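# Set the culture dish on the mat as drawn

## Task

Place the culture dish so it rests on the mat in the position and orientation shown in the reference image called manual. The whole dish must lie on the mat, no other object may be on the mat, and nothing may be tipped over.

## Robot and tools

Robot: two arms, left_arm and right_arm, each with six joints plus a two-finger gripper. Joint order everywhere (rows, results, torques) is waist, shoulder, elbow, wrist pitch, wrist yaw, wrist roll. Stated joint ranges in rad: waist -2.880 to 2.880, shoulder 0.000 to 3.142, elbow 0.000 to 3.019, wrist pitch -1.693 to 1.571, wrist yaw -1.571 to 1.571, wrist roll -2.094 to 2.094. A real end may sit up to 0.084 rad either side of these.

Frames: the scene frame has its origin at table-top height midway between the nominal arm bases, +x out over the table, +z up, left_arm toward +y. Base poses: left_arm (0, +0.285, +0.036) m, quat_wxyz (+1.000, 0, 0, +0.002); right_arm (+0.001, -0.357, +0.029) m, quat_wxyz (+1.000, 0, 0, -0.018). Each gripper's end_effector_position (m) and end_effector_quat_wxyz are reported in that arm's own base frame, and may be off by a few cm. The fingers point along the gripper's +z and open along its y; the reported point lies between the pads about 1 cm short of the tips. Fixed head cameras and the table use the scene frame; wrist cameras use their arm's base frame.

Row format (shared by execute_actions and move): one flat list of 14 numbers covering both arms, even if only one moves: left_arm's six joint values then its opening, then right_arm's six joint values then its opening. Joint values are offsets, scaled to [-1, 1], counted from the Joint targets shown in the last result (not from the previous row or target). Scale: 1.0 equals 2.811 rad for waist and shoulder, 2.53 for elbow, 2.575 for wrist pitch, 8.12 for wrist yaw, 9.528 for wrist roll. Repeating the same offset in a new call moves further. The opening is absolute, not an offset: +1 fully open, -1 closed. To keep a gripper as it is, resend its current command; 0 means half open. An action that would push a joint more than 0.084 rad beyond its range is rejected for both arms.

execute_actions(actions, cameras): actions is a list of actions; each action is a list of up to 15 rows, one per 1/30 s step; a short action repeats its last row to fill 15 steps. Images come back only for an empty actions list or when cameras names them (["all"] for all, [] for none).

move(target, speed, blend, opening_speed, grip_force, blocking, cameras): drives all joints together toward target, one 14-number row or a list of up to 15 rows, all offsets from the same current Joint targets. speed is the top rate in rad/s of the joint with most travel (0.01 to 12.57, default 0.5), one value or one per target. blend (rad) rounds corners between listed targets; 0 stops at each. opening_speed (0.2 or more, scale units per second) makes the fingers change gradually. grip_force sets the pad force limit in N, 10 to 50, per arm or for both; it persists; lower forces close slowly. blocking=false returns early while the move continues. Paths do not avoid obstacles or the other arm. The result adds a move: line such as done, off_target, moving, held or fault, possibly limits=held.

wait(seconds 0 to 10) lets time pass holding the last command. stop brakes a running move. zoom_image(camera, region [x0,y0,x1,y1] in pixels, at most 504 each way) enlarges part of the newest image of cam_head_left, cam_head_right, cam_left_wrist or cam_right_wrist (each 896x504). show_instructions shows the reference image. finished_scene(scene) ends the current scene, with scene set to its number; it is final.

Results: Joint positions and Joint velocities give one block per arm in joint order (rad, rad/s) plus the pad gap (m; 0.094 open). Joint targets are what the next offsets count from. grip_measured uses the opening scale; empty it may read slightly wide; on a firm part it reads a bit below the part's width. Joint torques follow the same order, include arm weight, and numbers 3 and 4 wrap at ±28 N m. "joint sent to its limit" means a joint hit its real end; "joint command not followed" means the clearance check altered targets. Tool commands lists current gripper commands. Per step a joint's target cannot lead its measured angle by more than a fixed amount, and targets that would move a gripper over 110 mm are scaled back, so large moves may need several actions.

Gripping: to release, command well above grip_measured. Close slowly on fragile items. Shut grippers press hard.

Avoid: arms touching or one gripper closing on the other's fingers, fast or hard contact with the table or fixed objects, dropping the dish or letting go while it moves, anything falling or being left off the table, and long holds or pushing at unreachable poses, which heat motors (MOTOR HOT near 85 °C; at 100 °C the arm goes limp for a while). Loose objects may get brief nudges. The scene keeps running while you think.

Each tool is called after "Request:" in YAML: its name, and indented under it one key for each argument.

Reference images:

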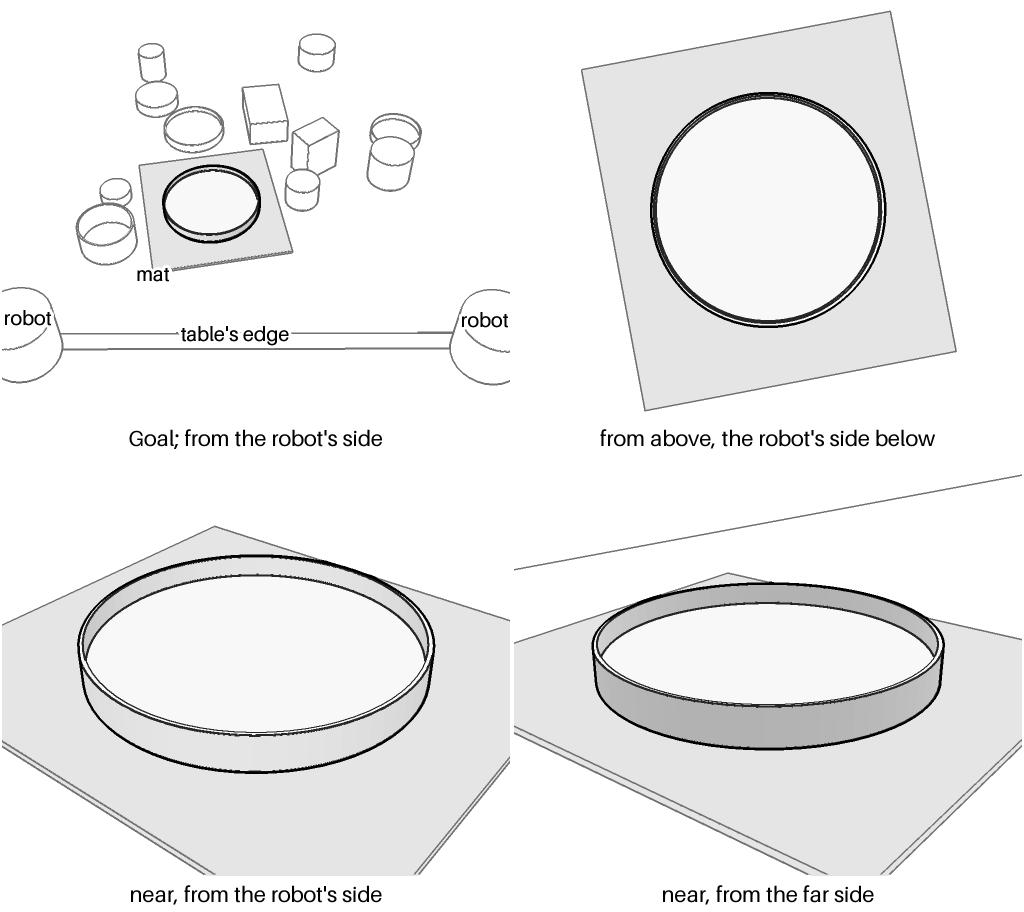

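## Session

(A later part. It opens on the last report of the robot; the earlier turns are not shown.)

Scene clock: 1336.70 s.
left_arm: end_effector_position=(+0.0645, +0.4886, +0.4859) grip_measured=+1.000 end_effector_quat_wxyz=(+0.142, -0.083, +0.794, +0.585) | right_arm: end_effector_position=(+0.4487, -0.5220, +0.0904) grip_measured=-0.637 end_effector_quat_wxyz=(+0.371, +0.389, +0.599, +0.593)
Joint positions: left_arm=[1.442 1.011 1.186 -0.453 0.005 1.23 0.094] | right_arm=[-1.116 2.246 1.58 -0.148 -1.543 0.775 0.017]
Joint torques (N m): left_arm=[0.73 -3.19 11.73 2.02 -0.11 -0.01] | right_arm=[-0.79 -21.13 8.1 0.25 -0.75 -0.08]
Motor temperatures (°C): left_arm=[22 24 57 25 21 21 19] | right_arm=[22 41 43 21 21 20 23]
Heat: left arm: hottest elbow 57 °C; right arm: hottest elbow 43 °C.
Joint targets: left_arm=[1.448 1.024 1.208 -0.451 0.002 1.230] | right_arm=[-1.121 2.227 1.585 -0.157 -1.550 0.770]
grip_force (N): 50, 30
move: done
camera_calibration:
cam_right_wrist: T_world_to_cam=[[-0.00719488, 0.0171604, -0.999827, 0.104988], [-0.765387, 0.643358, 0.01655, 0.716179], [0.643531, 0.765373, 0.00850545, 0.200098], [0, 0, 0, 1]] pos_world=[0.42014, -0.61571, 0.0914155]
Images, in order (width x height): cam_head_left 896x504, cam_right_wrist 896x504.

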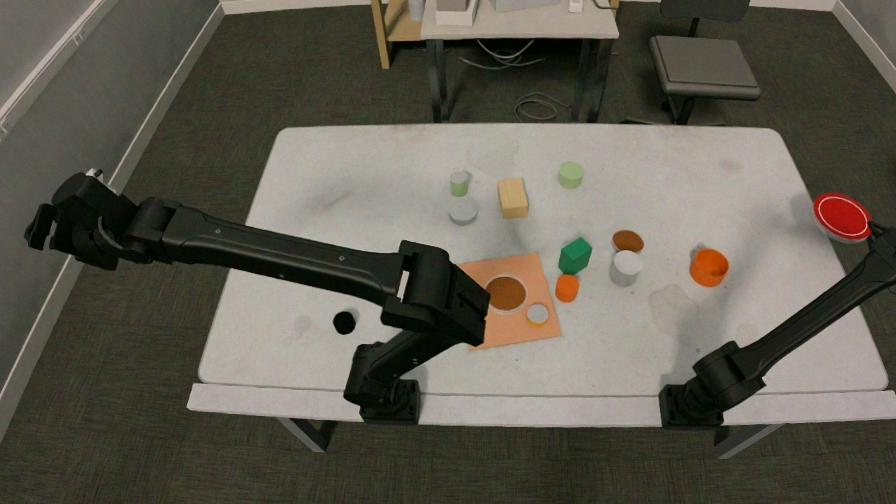

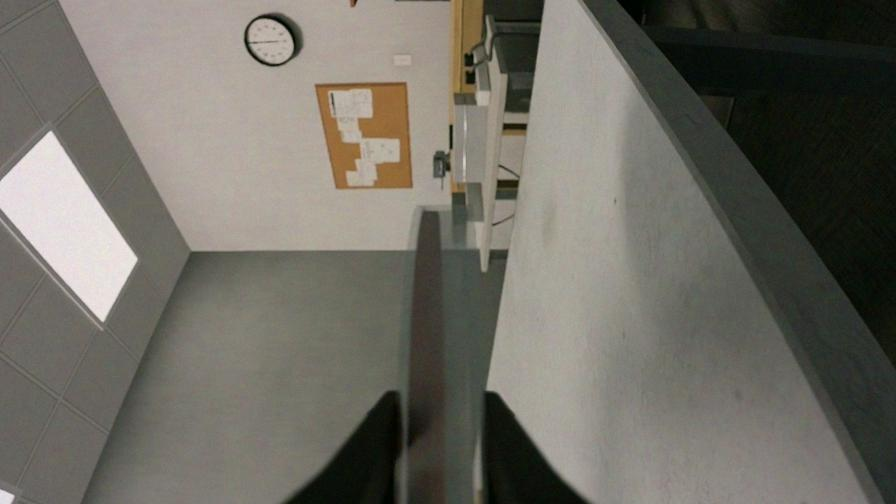

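Request:
move:
  target:
    - [0,0,0,0,0,0,1,0,-0.0492,0.034,-0.0756,0,0,-1]
    - [0,0,0,0,0,0,1,0.1853,-0.1991,-0.1862,0.0235,0,-0.1438,-1]
    - [0,0,0,0,0,0,1,0.3917,-0.2885,-0.3221,0.1176,0,-0.2981,-1]
  speed: 0.7
  blend: [0.05,0.1,0]
  cameras: ["cam_right_wrist","cam_head_left","cam_head_right"]

Request:
zoom_image:
  camera: "cam_head_left"
  region: [470, 200, 690, 420]

Scene clock: 1359.33 s.
left_arm: end_effector_position=(+0.0645, +0.4886, +0.4859) grip_measured=+1.000 end_effector_quat_wxyz=(+0.142, -0.083, +0.794, +0.585) | right_arm: end_effector_position=(+0.4088, +0.1646, +0.2340) grip_measured=-0.637 end_effector_quat_wxyz=(+0.702, -0.711, +0.044, +0.012)
Joint positions: left_arm=[1.442 1.011 1.186 -0.453 0.005 1.23 0.094] | right_arm=[-0.022 1.441 0.764 0.123 -1.544 -2.046 0.017]
Joint torques (N m): left_arm=[0.73 -3.19 11.74 2.04 -0.11 -0.01] | right_arm=[-0.09 -10.7 8.18 1.42 -0.59 -0.1]
Motor temperatures (°C): left_arm=[22 24 57 25 21 21 19] | right_arm=[22 42 43 21 22 20 23]
Heat: left arm: hottest elbow 57 °C; right arm: hottest elbow 43 °C.
Joint targets: left_arm=[1.448 1.024 1.208 -0.451 0.002 1.230] | right_arm=[-0.020 1.416 0.770 0.145 -1.550 -2.071]
grip_force (N): 50, 30
move: done
camera_calibration:
cam_right_wrist: T_world_to_cam=[[0.0812211, 0.0315104, 0.996198, -0.269029], [0.884339, -0.463297, -0.0574468, -0.233469], [0.459725, 0.885643, -0.0654954, -0.228316], [0, 0, 0, 1]] pos_world=[0.33328, 0.102518, 0.23964]
Images, in order (width x height): cam_head_left 896x504, cam_head_right 896x504, cam_right_wrist 896x504.

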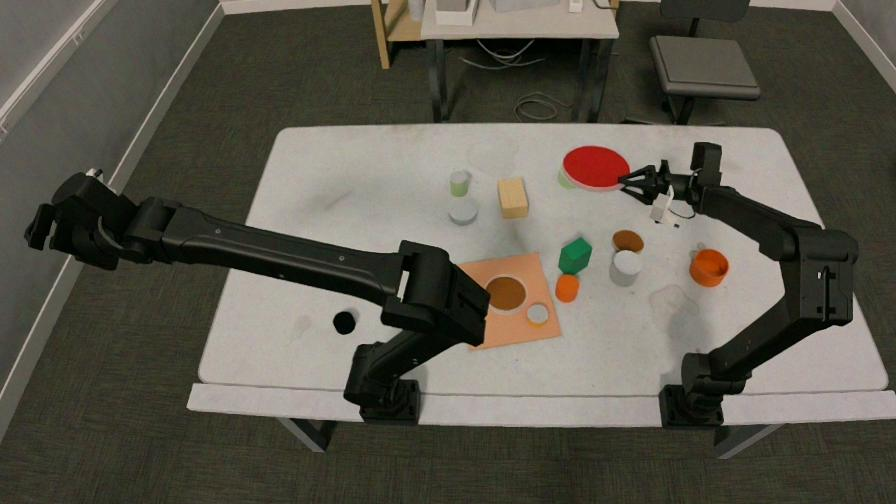

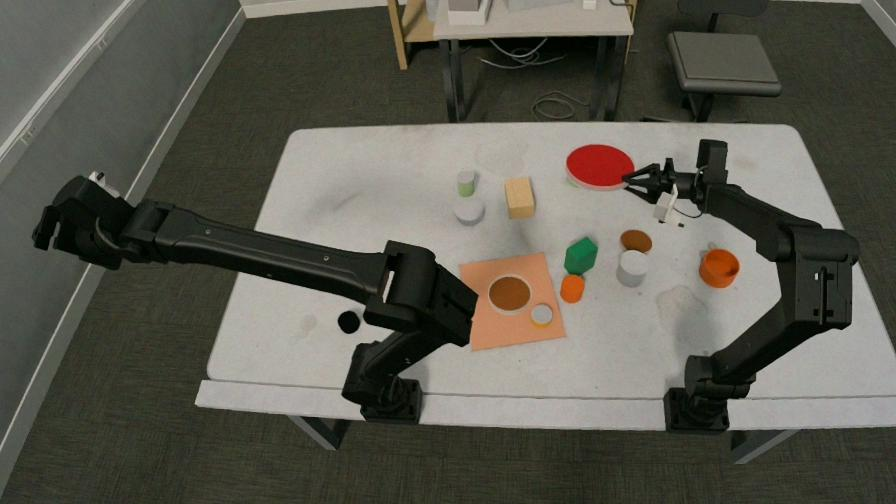

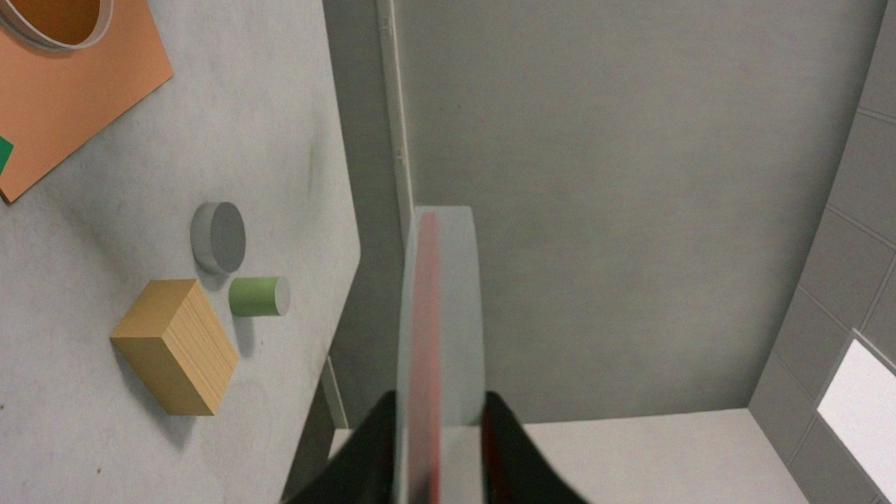

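Scaled by 2.291 from the camera's 896x504 image, which has a finer 1280x720 frame.

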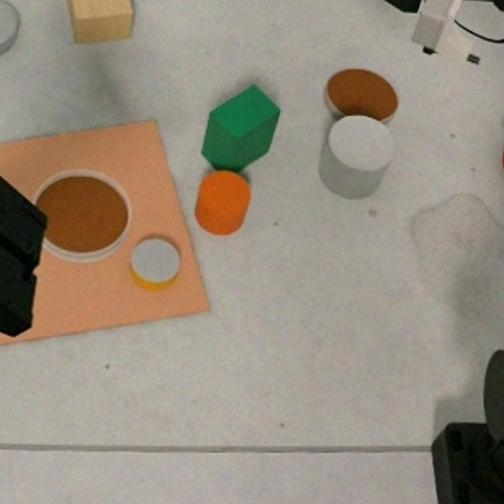

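Request:
move:
  target:
    - [-0.45,0.05,0.1,-0.3,0,-0.1711,0.4,0.1067,0,0,0,0,0,-1]
    - [-0.7197,0.1993,0.203,-0.4757,0,-0.1711,0.4,0.1067,0,0,0,0,0,-1]
  speed: 0.8
  blend: [0.1,0]
  cameras: ["all"]

Scene clock: 1388.73 s.
left_arm: end_effector_position=(+0.3934, -0.2596, +0.2991) grip_measured=+0.402 end_effector_quat_wxyz=(+0.002, +0.095, +0.995, -0.002) | right_arm: end_effector_position=(+0.3429, +0.2768, +0.2340) grip_measured=-0.637 end_effector_quat_wxyz=(+0.693, -0.709, -0.062, +0.115)
Joint positions: left_arm=[-0.582 1.571 1.67 -1.664 0.002 -0.391 0.066] | right_arm=[0.275 1.441 0.764 0.123 -1.544 -2.047 0.017]
Joint torques (N m): left_arm=[0.73 -9.47 12.77 -0.03 -0.07 -0.03] | right_arm=[0.21 -10.7 8.17 1.42 -0.59 -0.11]
Motor temperatures (°C): left_arm=[22 24 57 25 21 21 19] | right_arm=[22 36 45 21 22 20 23]
Heat: left arm: hottest elbow 57 °C; right arm: hottest elbow 45 °C.
Joint targets: left_arm=[-0.575 1.584 1.722 -1.676 0.001 -0.400] | right_arm=[0.280 1.416 0.770 0.145 -1.550 -2.070]
grip_force (N): 50, 30
move: off_target (left_arm); left_arm: the elbow is farthest, 0.051 rad from its target
camera_calibration:
cam_left_wrist: T_world_to_cam=[[-0.163619, -0.986518, 0.00324857, -0.194625], [-0.894586, 0.149758, 0.421057, 0.298935], [-0.415867, 0.0659868, -0.907028, 0.5374], [0, 0, 0, 1]] pos_world=[0.459066, -0.27223, 0.362201]
cam_right_wrist: T_world_to_cam=[[0.0680433, 0.0537302, 0.996235, -0.268885], [0.981112, -0.184841, -0.0570413, -0.233506], [0.18108, 0.981298, -0.0652925, -0.228415], [0, 0, 0, 1]] pos_world=[0.288753, 0.195429, 0.23964]

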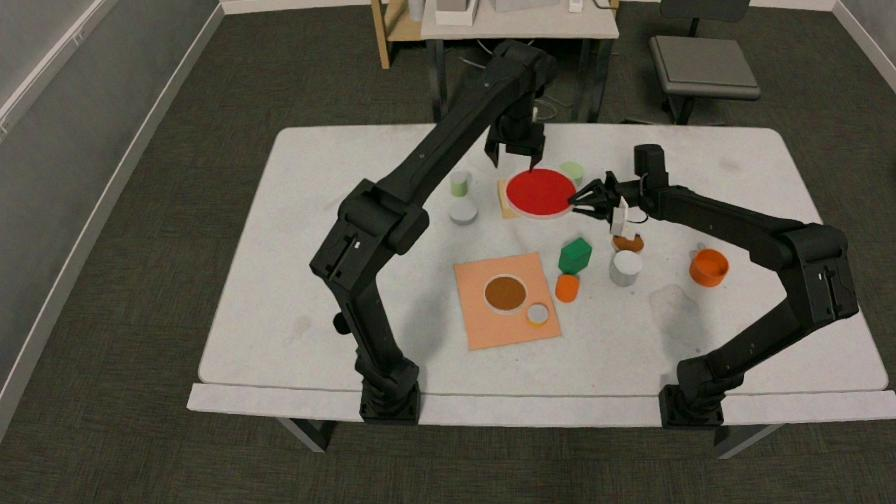

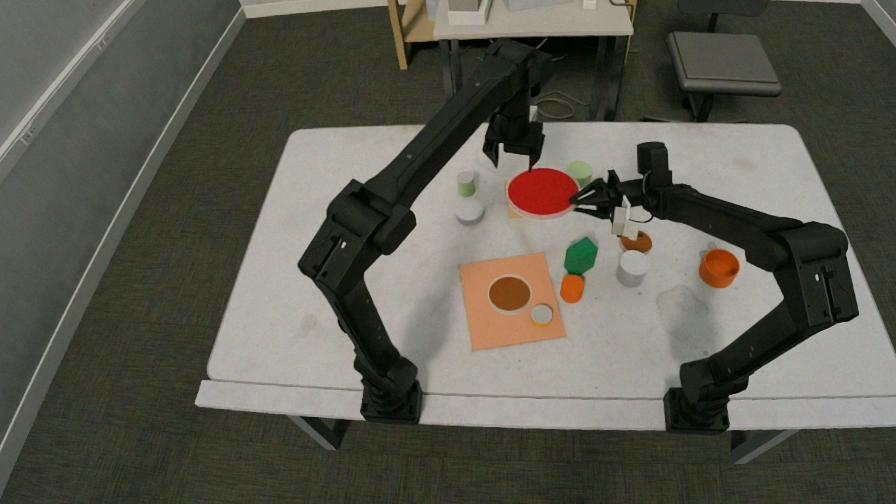

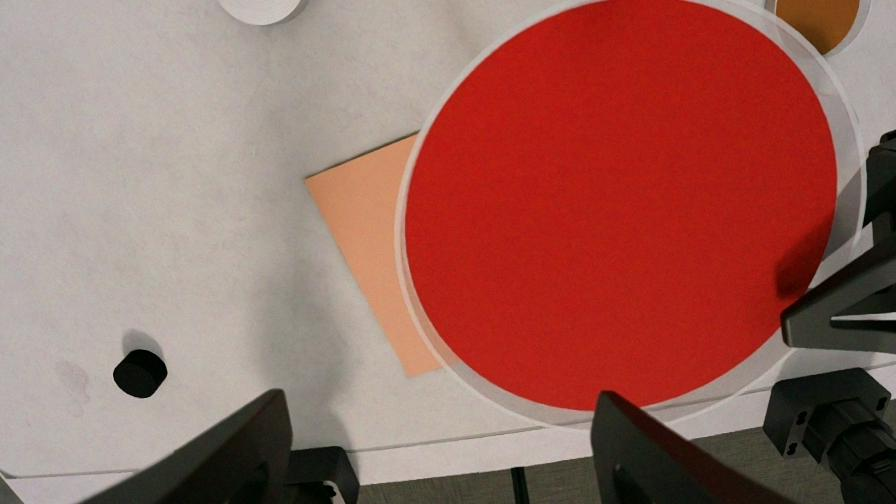

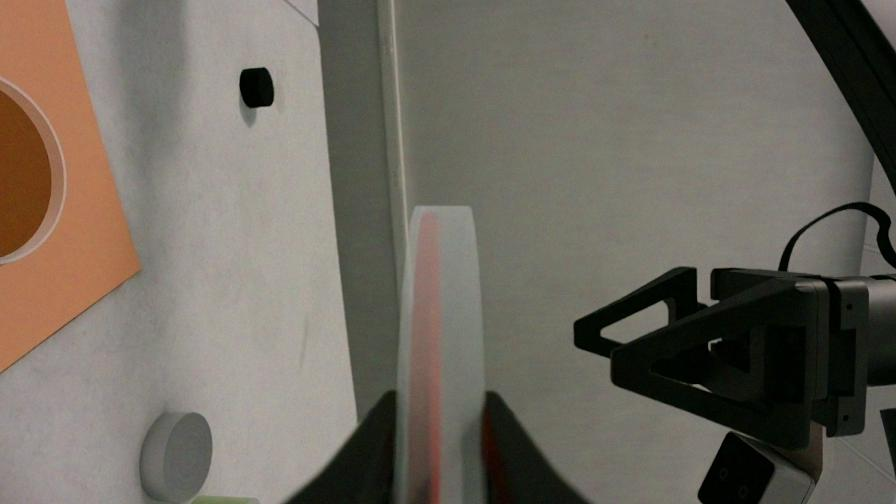

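Request:
move:
  target: [0.0165,0.0109,0.011,0.0078,0,0.0044,0.3,0,0,0,0,0,0,-1]
  speed: 0.3

Request:
move:
  target: [0,0.0033,-0.091,0.0695,0,0,0.3,0,0,0,0,0,0,-1]
  speed: 0.25
  cameras: ["all"]

Scene clock: 1415.33 s.
left_arm: end_effector_position=(+0.4120, -0.2471, +0.2995) grip_measured=+0.302 end_effector_quat_wxyz=(+0.004, +0.085, +0.996, -0.003) | right_arm: end_effector_position=(+0.3429, +0.2768, +0.2340) grip_measured=-0.637 end_effector_quat_wxyz=(+0.693, -0.709, -0.062, +0.115)
Joint positions: left_arm=[-0.538 1.592 1.697 -1.664 0.002 -0.368 0.061] | right_arm=[0.275 1.441 0.764 0.123 -1.544 -2.047 0.017]
Joint torques (N m): left_arm=[0.97 -8.88 12.86 0.75 -0.07 0.14] | right_arm=[0.21 -10.7 8.16 1.42 -0.59 -0.11]
Heat: left arm: hottest elbow 54 °C; right arm: hottest elbow 46 °C.
Joint targets: left_arm=[-0.529 1.614 1.750 -1.655 0.001 -0.358] | right_arm=[0.280 1.416 0.770 0.145 -1.550 -2.070]
grip_force (N): 50, 30
move: off_target (left_arm); left_arm: the elbow is farthest, 0.053 rad from its target

Scene clock: 1416.83 s.
left_arm: end_effector_position=(+0.4147, -0.2487, +0.2289) grip_measured=+0.302 end_effector_quat_wxyz=(+0.001, +0.086, +0.996, -0.002) | right_arm: end_effector_position=(+0.3429, +0.2768, +0.2340) grip_measured=-0.637 end_effector_quat_wxyz=(+0.693, -0.709, -0.062, +0.115)
Joint positions: left_arm=[-0.538 1.603 1.525 -1.49 0.002 -0.367 0.061] | right_arm=[0.275 1.441 0.764 0.123 -1.544 -2.047 0.017]
Joint torques (N m): left_arm=[0.91 -9.17 8.2 0.94 -0.06 0.15] | right_arm=[0.21 -10.75 8.17 1.42 -0.59 -0.11]
Heat: left arm: hottest elbow 54 °C; right arm: hottest elbow 46 °C.
Joint targets: left_arm=[-0.529 1.624 1.520 -1.476 0.001 -0.358] | right_arm=[0.280 1.416 0.770 0.145 -1.550 -2.070]
grip_force (N): 50, 30
move: done
camera_calibration:
cam_left_wrist: T_world_to_cam=[[-0.144794, -0.98946, 0.00190306, -0.188406], [-0.896209, 0.131962, 0.423552, 0.341594], [-0.419339, 0.0596222, -0.90587, 0.481455], [0, 0, 0, 1]] pos_world=[0.480752, -0.260203, 0.291811]
cam_right_wrist: T_world_to_cam=[[0.0680433, 0.0537302, 0.996235, -0.268885], [0.981112, -0.184841, -0.0570413, -0.233506], [0.18108, 0.981298, -0.0652925, -0.228415], [0, 0, 0, 1]] pos_world=[0.288753, 0.195429, 0.23964]

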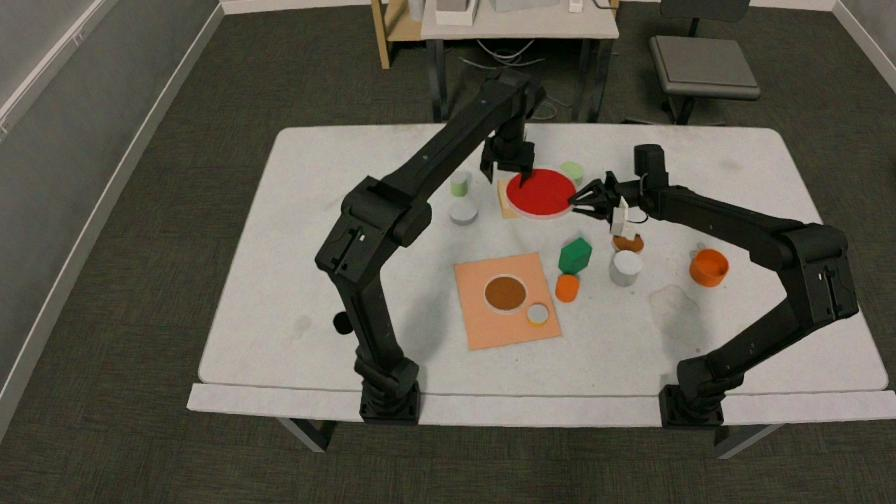

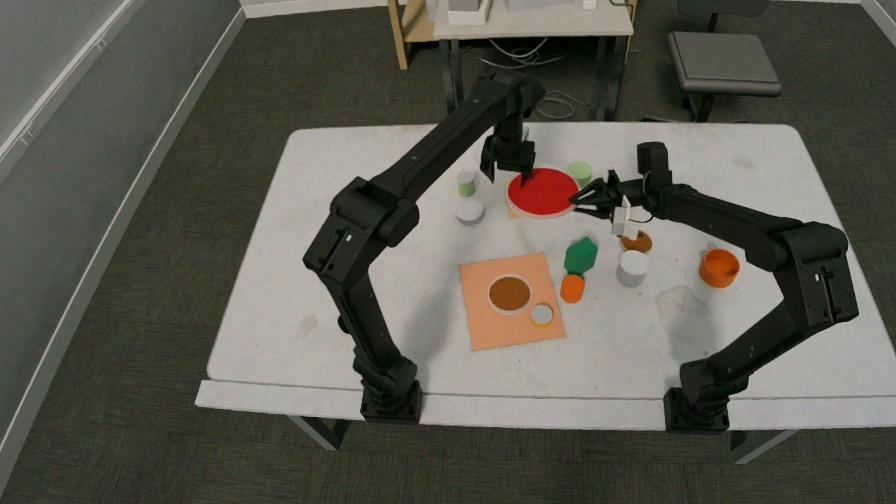

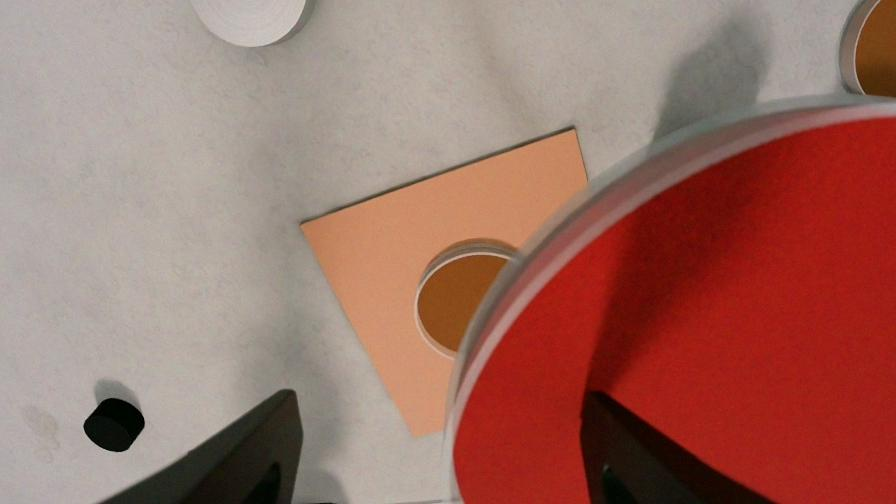

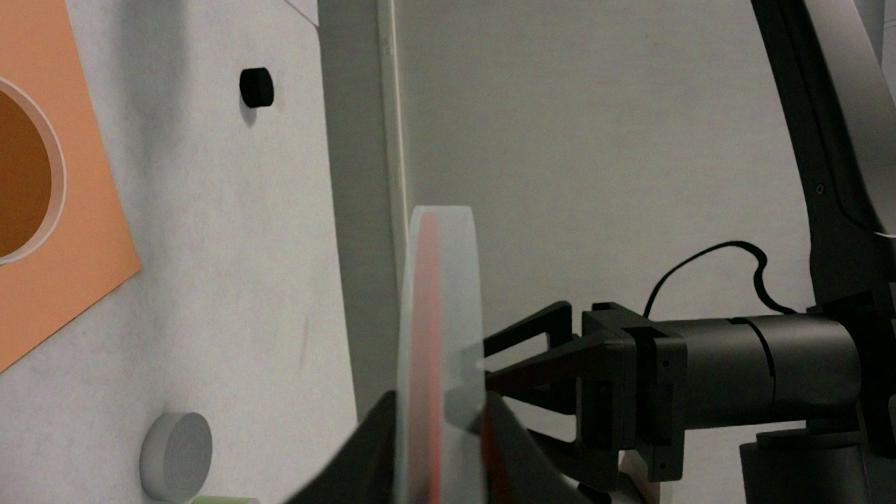

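Request:
move:
  target: [0,0.0125,0,0.0136,0,0,0.3,0,0,0,0,0,0,-1]
  speed: 0.1
  cameras: ["cam_left_wrist","cam_right_wrist"]

Scene clock: 1425.47 s.
left_arm: end_effector_position=(+0.4220, -0.2531, +0.2194) grip_measured=+0.302 end_effector_quat_wxyz=(+0.003, +0.087, +0.996, -0.003) | right_arm: end_effector_position=(+0.3425, +0.2766, +0.2303) grip_measured=-0.637 end_effector_quat_wxyz=(+0.691, -0.712, -0.056, +0.114)
Joint positions: left_arm=[-0.538 1.624 1.525 -1.463 0.003 -0.363 0.061] | right_arm=[0.275 1.441 0.757 0.123 -1.532 -2.047 0.017]
Joint torques (N m): left_arm=[0.97 -8.18 8.24 1.26 -0.08 0.13] | right_arm=[0.21 -10.52 8.72 1.43 -1.02 -0.11]
Heat: left arm: hottest elbow 53 °C; right arm: hottest elbow 46 °C.
Joint targets: left_arm=[-0.529 1.659 1.520 -1.441 0.001 -0.358] | right_arm=[0.280 1.416 0.770 0.145 -1.550 -2.070]
grip_force (N): 50, 30
move: done
camera_calibration:
cam_left_wrist: T_world_to_cam=[[-0.148622, -0.988883, 0.00461068, -0.190479], [-0.897817, 0.136887, 0.418552, 0.355775], [-0.414531, 0.0580666, -0.908181, 0.474159], [0, 0, 0, 1]] pos_world=[0.487665, -0.264596, 0.28259]
cam_right_wrist: T_world_to_cam=[[0.0739686, 0.0605814, 0.995419, -0.269001], [0.979021, -0.194439, -0.0609165, -0.229092], [0.189857, 0.979042, -0.0736928, -0.228864], [0, 0, 0, 1]] pos_world=[0.287636, 0.19582, 0.236948]
Images, in order (width x height): cam_left_wrist 896x504, cam_right_wrist 896x504.

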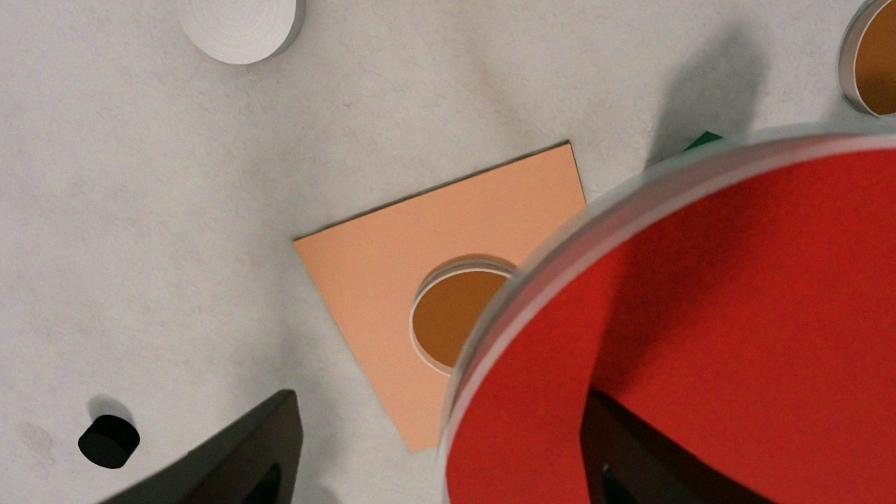

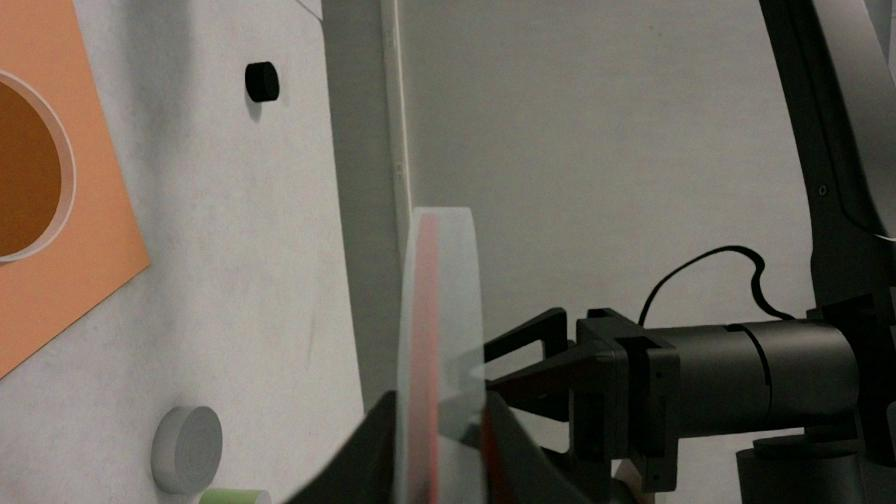

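Request:
move:
  target:
    - [0,-0.0105,0,-0.0105,0,0,0.3,0,0,0,0,0,0,-1]
    - [0,-0.0105,0,-0.0105,0,0,-1,0,0,0,0,0,0,-1]
  speed: 0.1
  grip_force: [25,30]
  opening_speed: 0.35
  cameras: ["cam_left_wrist","cam_right_wrist"]

Scene clock: 1440.67 s.
left_arm: end_effector_position=(+0.4220, -0.2530, +0.2194) grip_measured=-0.890 end_effector_quat_wxyz=(+0.003, +0.106, +0.994, -0.003) | right_arm: end_effector_position=(+0.3412, +0.2768, +0.2310) grip_measured=-0.637 end_effector_quat_wxyz=(+0.691, -0.711, -0.059, +0.117)
Joint positions: left_arm=[-0.538 1.624 1.525 -1.463 0.002 -0.326 0.005] | right_arm=[0.276 1.441 0.757 0.123 -1.54 -2.047 0.017]
Joint torques (N m): left_arm=[0.97 -10.46 8.16 0.16 -0.05 -0.27] | right_arm=[0.09 -10.7 8.65 1.42 -0.74 -0.11]
Motor temperatures (°C): left_arm=[22 26 51 25 21 21 19] | right_arm=[22 32 44 21 23 20 24]
Heat: left arm: hottest elbow 51 °C; right arm: hottest elbow 44 °C.
Joint targets: left_arm=[-0.529 1.629 1.520 -1.469 0.001 -0.358] | right_arm=[0.280 1.416 0.770 0.145 -1.550 -2.070]
grip_force (N): 25, 30
move: done
camera_calibration:
cam_left_wrist: T_world_to_cam=[[-0.185055, -0.982722, 0.00352315, -0.173172], [-0.892321, 0.169532, 0.418357, 0.361757], [-0.411725, 0.0742753, -0.908276, 0.477082], [0, 0, 0, 1]] pos_world=[0.487184, -0.266945, 0.282589]
cam_right_wrist: T_world_to_cam=[[0.0745687, 0.0574818, 0.995558, -0.268927], [0.980345, -0.187085, -0.0626273, -0.229855], [0.182654, 0.980661, -0.0703027, -0.227466], [0, 0, 0, 1]] pos_world=[0.286939, 0.195523, 0.237346]
Images, in order (width x height): cam_left_wrist 896x504, cam_right_wrist 896x504.

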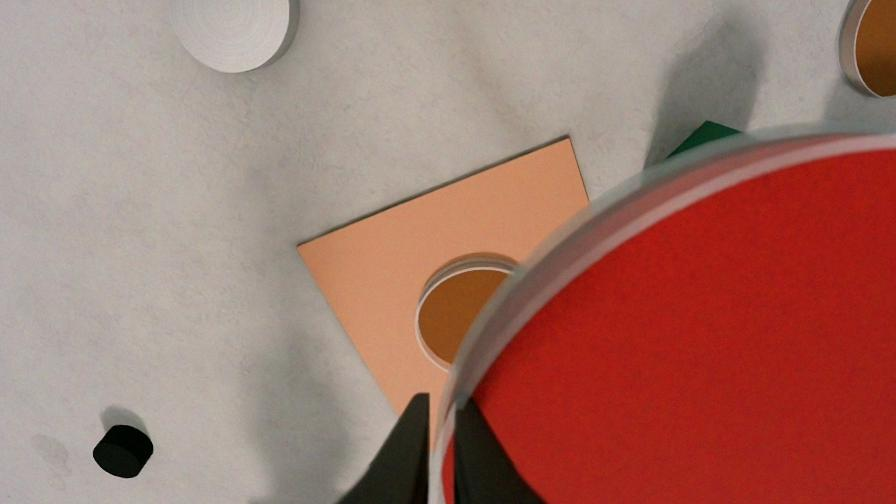

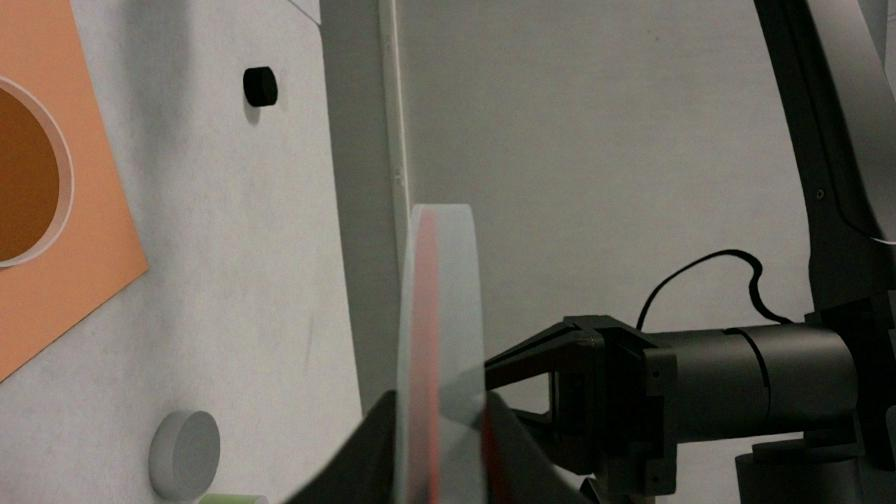

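Request:
move:
  target:
    - [0,-0.0105,0,0,0,0,-1,0,0,0,0,0,0,0.1]
    - [0,-0.0105,0,0,0,0,-1,-0.2,0,0,0,0,0,0.1]
  speed: [0.05,0.35]
  opening_speed: 0.5
  cameras: ["all"]

Scene clock: 1456.67 s.
left_arm: end_effector_position=(+0.4196, -0.2513, +0.2201) grip_measured=-0.944 end_effector_quat_wxyz=(+0.003, +0.093, +0.996, -0.002) | right_arm: end_effector_position=(+0.4338, +0.0559, +0.2362) grip_measured=+0.098 end_effector_quat_wxyz=(+0.698, -0.700, +0.126, -0.084)
Joint positions: left_arm=[-0.538 1.618 1.519 -1.466 0.001 -0.352 0.003] | right_arm=[-0.28 1.431 0.757 0.128 -1.548 -2.058 0.052]
Joint torques (N m): left_arm=[0.97 -11.99 8.65 0.27 0.02 0.01] | right_arm=[-0.44 -9.82 8.73 1.24 -0.4 -0.01]
Heat: left arm: hottest elbow 49 °C; right arm: hottest elbow 44 °C.
Joint targets: left_arm=[-0.529 1.600 1.520 -1.468 0.002 -0.358] | right_arm=[-0.282 1.416 0.770 0.145 -1.550 -2.070]
grip_force (N): 25, 30
move: done
camera_calibration:
cam_left_wrist: T_world_to_cam=[[-0.159519, -0.987194, 0.00155562, -0.183398], [-0.895957, 0.145437, 0.419653, 0.354252], [-0.414505, 0.0655488, -0.907683, 0.475575], [0, 0, 0, 1]] pos_world=[0.485268, -0.263744, 0.283294]
cam_right_wrist: T_world_to_cam=[[0.0668895, 0.013496, 0.997669, -0.263043], [0.740598, -0.670722, -0.0405807, -0.235837], [0.668611, 0.741586, -0.0548594, -0.228482], [0, 0, 0, 1]] pos_world=[0.34502, 0.014808, 0.240325]

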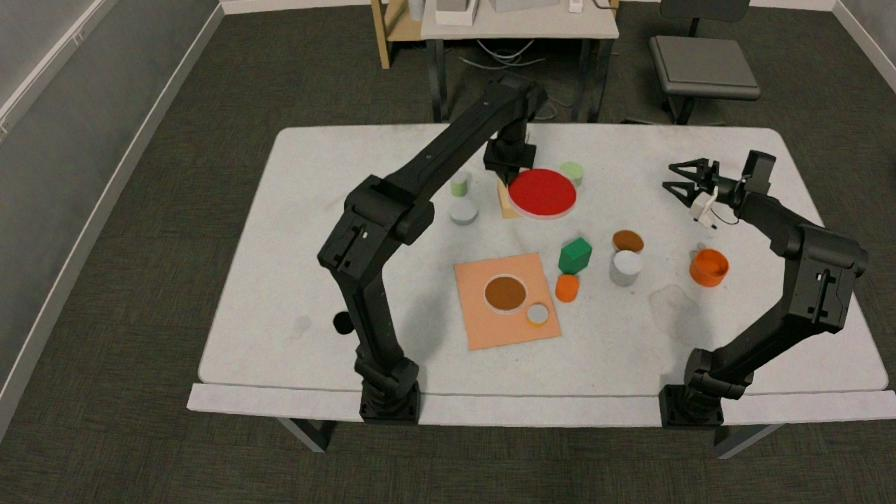

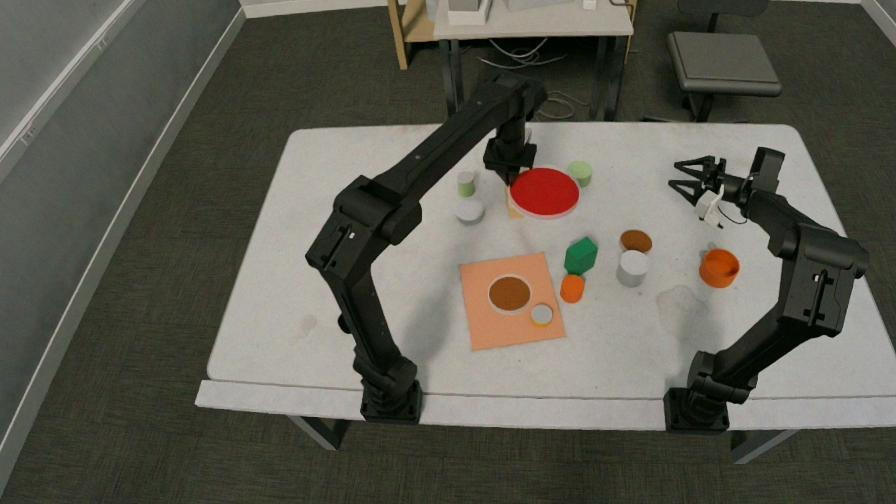

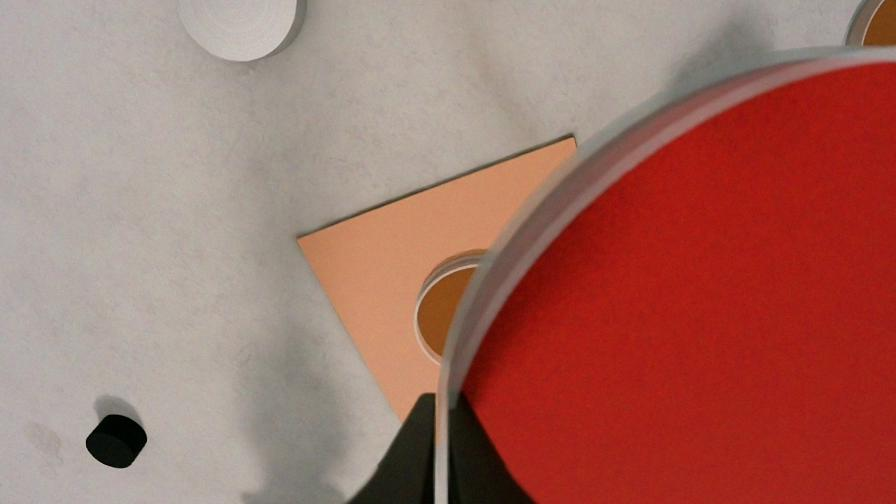

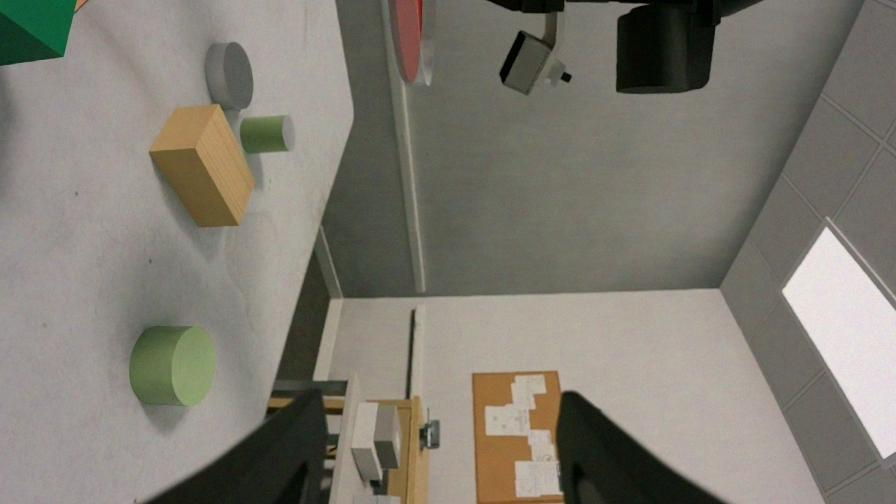

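Request:
move:
  target:
    - [0.3024,-0.0105,0,0,0,0,-1,0,-0.1128,0.1964,-0.3,0.1,0.1,1]
    - [0.3024,-0.0105,0,0,0,0,-1,0.449,-0.1128,0.1964,-0.537,0.1909,0.2173,1]
  speed: [0.5,1.0]
  cameras: ["all"]

Scene clock: 1484.53 s.
left_arm: end_effector_position=(+0.4625, +0.1548, +0.2270) grip_measured=-0.944 end_effector_quat_wxyz=(+0.011, -0.331, +0.944, +0.001) | right_arm: end_effector_position=(+0.2228, +0.3312, +0.3184) grip_measured=+0.998 end_effector_quat_wxyz=(+0.199, -0.465, +0.856, +0.105)
Joint positions: left_arm=[0.323 1.603 1.519 -1.466 -0.002 -0.352 0.003] | right_arm=[0.979 1.1 1.212 -1.227 -0.002 -0.015 0.094]
Joint torques (N m): left_arm=[0.21 -12.86 8.69 0.29 0.14 0.01] | right_arm=[-0.15 -5.95 13.7 0.27 0.13 0.16]
Heat: left arm: hottest elbow 48 °C; right arm: hottest elbow 46 °C.
Joint targets: left_arm=[0.321 1.571 1.520 -1.468 0.001 -0.358] | right_arm=[0.980 1.099 1.267 -1.238 0.000 0.000]
grip_force (N): 25, 30
move: off_target (right_arm); right_arm: the elbow is farthest, 0.055 rad from its target
camera_calibration:
cam_left_wrist: T_world_to_cam=[[0.645098, -0.764089, 0.00421876, -0.18299], [-0.69937, -0.588216, 0.406059, 0.356383], [-0.307783, -0.264898, -0.913837, 0.476206], [0, 0, 0, 1]] pos_world=[0.513858, 0.195956, 0.291234]
cam_right_wrist: T_world_to_cam=[[0.841707, -0.539724, -0.0150967, -0.00159182], [-0.539929, -0.841504, -0.0186764, 0.443331], [-0.00262388, 0.0238712, -0.999712, 0.401025], [0, 0, 0, 1]] pos_world=[0.241759, 0.362632, 0.409165]

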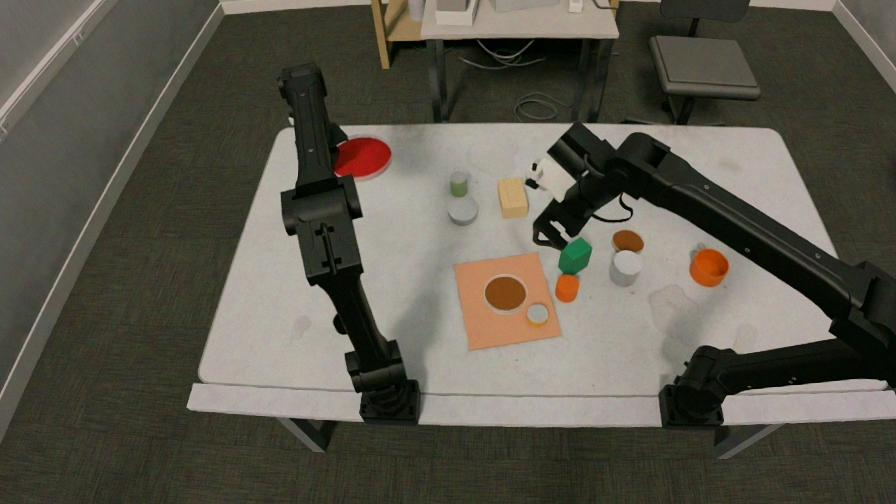

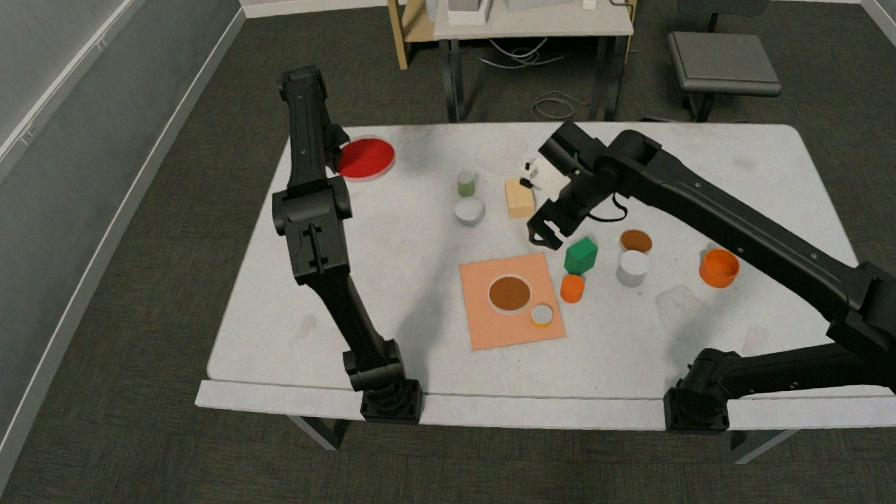

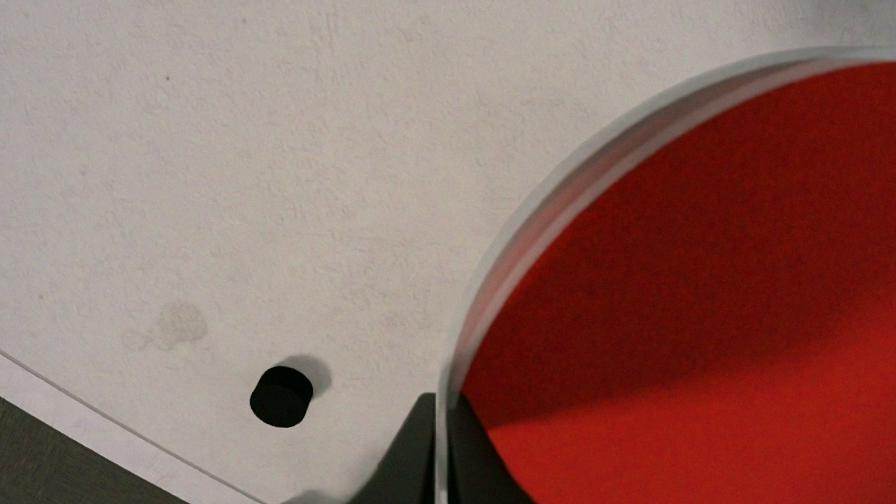

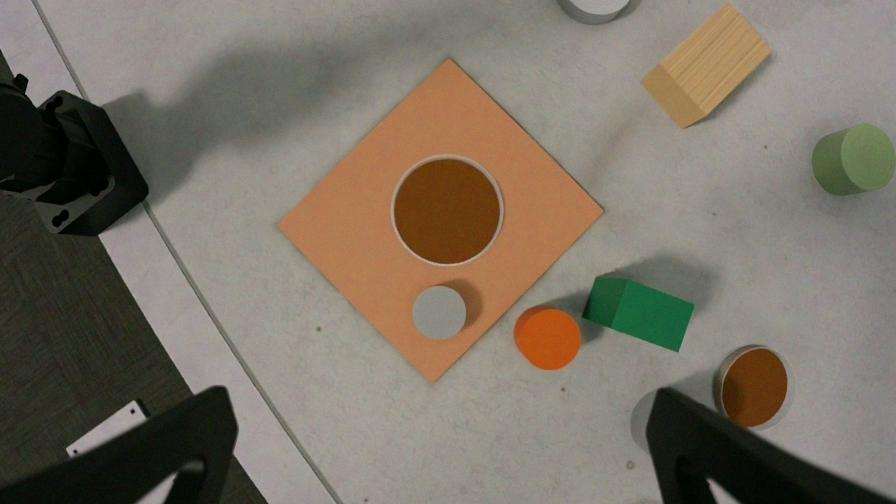

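Request:
move:
  target:
    - [0,0,0,0,0,0,-1,0.0118,0.1409,-0.1217,0.0789,0,0,0.6]
    - [0,0,0,0,0,0,-1,0.0118,0.19,-0.1564,0.1647,0,0,0.6]
  speed: [0.7,0.35]
  cameras: ["cam_right_wrist"]

Scene clock: 1505.43 s.
left_arm: end_effector_position=(+0.4625, +0.1548, +0.2270) grip_measured=-0.944 end_effector_quat_wxyz=(+0.011, -0.331, +0.944, +0.001) | right_arm: end_effector_position=(+0.2073, +0.3271, -0.0035) grip_measured=+0.602 end_effector_quat_wxyz=(-0.003, -0.488, +0.873, -0.001)
Joint positions: left_arm=[0.323 1.603 1.519 -1.466 -0.002 -0.352 0.003] | right_arm=[1.006 1.623 0.872 -0.826 -0.002 -0.014 0.075]
Joint torques (N m): left_arm=[0.21 -12.81 8.69 0.28 0.15 0] | right_arm=[0.32 -9.58 6.54 0.36 0.12 0.15]
Motor temperatures (°C): left_arm=[22 26 47 24 21 21 20] | right_arm=[21 29 50 21 22 20 23]
Heat: left arm: hottest elbow 47 °C; right arm: hottest elbow 50 °C.
Joint targets: left_arm=[0.321 1.571 1.520 -1.468 0.001 -0.358] | right_arm=[1.014 1.633 0.871 -0.814 0.000 0.000]
grip_force (N): 25, 30
move: done
camera_calibration:
cam_right_wrist: T_world_to_cam=[[0.851025, -0.524628, -0.0228396, -0.00255986], [-0.465995, -0.774533, 0.427723, 0.389783], [-0.242086, -0.35336, -0.903621, 0.25261], [0, 0, 0, 1]] pos_world=[0.244968, 0.389819, 0.0614861]
Images, in order (width x height): cam_right_wrist 896x504.

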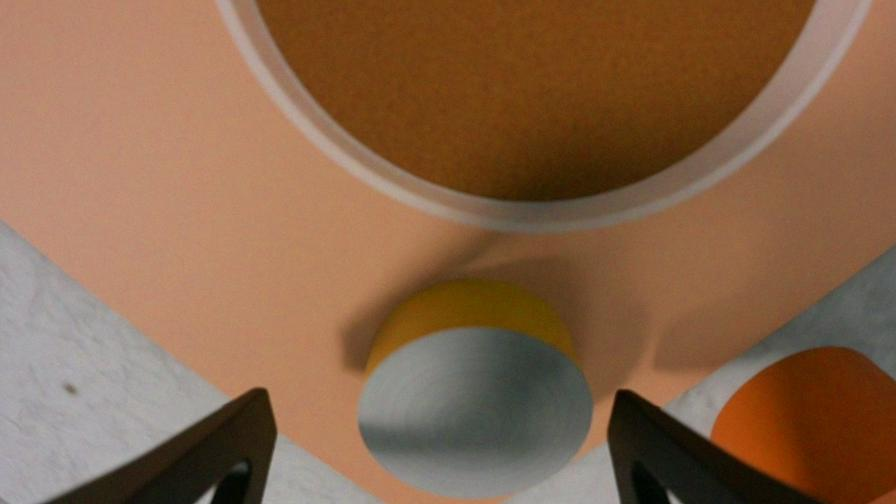

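Request:
move:
  target:
    - [0,0,0,0,0,0,-1,-0.007,0,0,0,0,0,0.6]
    - [0,0,0,0,0,0,-1,-0.007,0,0,0,0,0,-1]
    - [0,0,0,0,0,0,-1,-0.007,-0.0633,0.0526,-0.1188,0,0,-1]
    - [0,0,0,0,0,0,-1,-0.2718,-0.1921,-0.065,-0.137,0,0,-1]
    - [0,0,0,0,0,0,-1,-0.2718,-0.1149,-0.1375,0.0093,0,0,-1]
  speed: [0.3,0.3,0.5,0.9,0.4]
  cameras: ["cam_right_wrist"]

Scene clock: 1532.37 s.
left_arm: end_effector_position=(+0.4625, +0.1548, +0.2270) grip_measured=-0.944 end_effector_quat_wxyz=(+0.011, -0.331, +0.944, +0.001) | right_arm: end_effector_position=(+0.2482, +0.0644, -0.0027) grip_measured=+0.038 end_effector_quat_wxyz=(-0.005, -0.134, +0.991, -0.001)
Joint positions: left_arm=[0.323 1.603 1.519 -1.466 -0.002 -0.352 0.003] | right_arm=[0.255 1.303 0.524 -0.801 0 -0.013 0.049]
Joint torques (N m): left_arm=[0.21 -12.81 8.68 0.31 0.14 0.01] | right_arm=[-0.79 -4.72 6.45 0.29 0.05 0.15]
Heat: left arm: hottest elbow 46 °C; right arm: hottest elbow 48 °C.
Joint targets: left_arm=[0.321 1.571 1.520 -1.468 0.001 -0.358] | right_arm=[0.250 1.310 0.524 -0.789 0.000 0.000]
grip_force (N): 25, 30
move: done
camera_calibration:
cam_right_wrist: T_world_to_cam=[[0.263549, -0.964417, -0.0210296, -0.0010368], [-0.868047, -0.246609, 0.430905, 0.270861], [-0.420758, -0.0953096, -0.902152, 0.198212], [0, 0, 0, 1]] pos_world=[0.318792, 0.0846884, 0.0620806]
Images, in order (width x height): cam_right_wrist 896x504.

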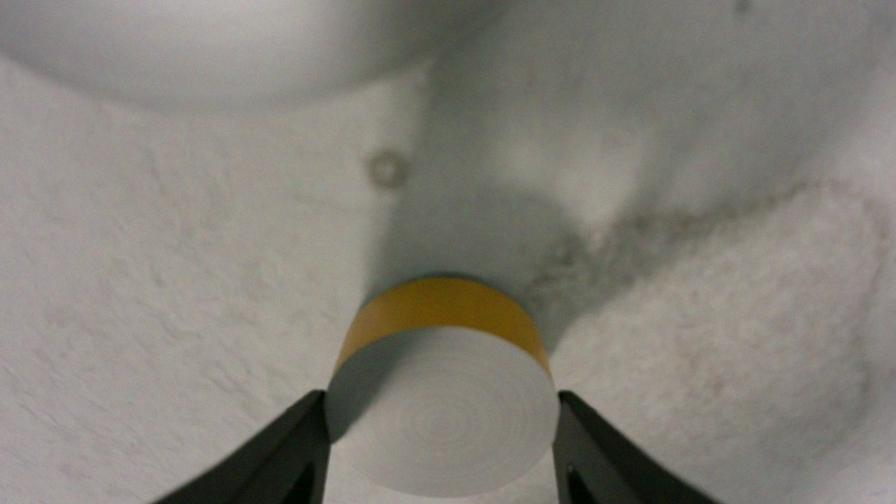

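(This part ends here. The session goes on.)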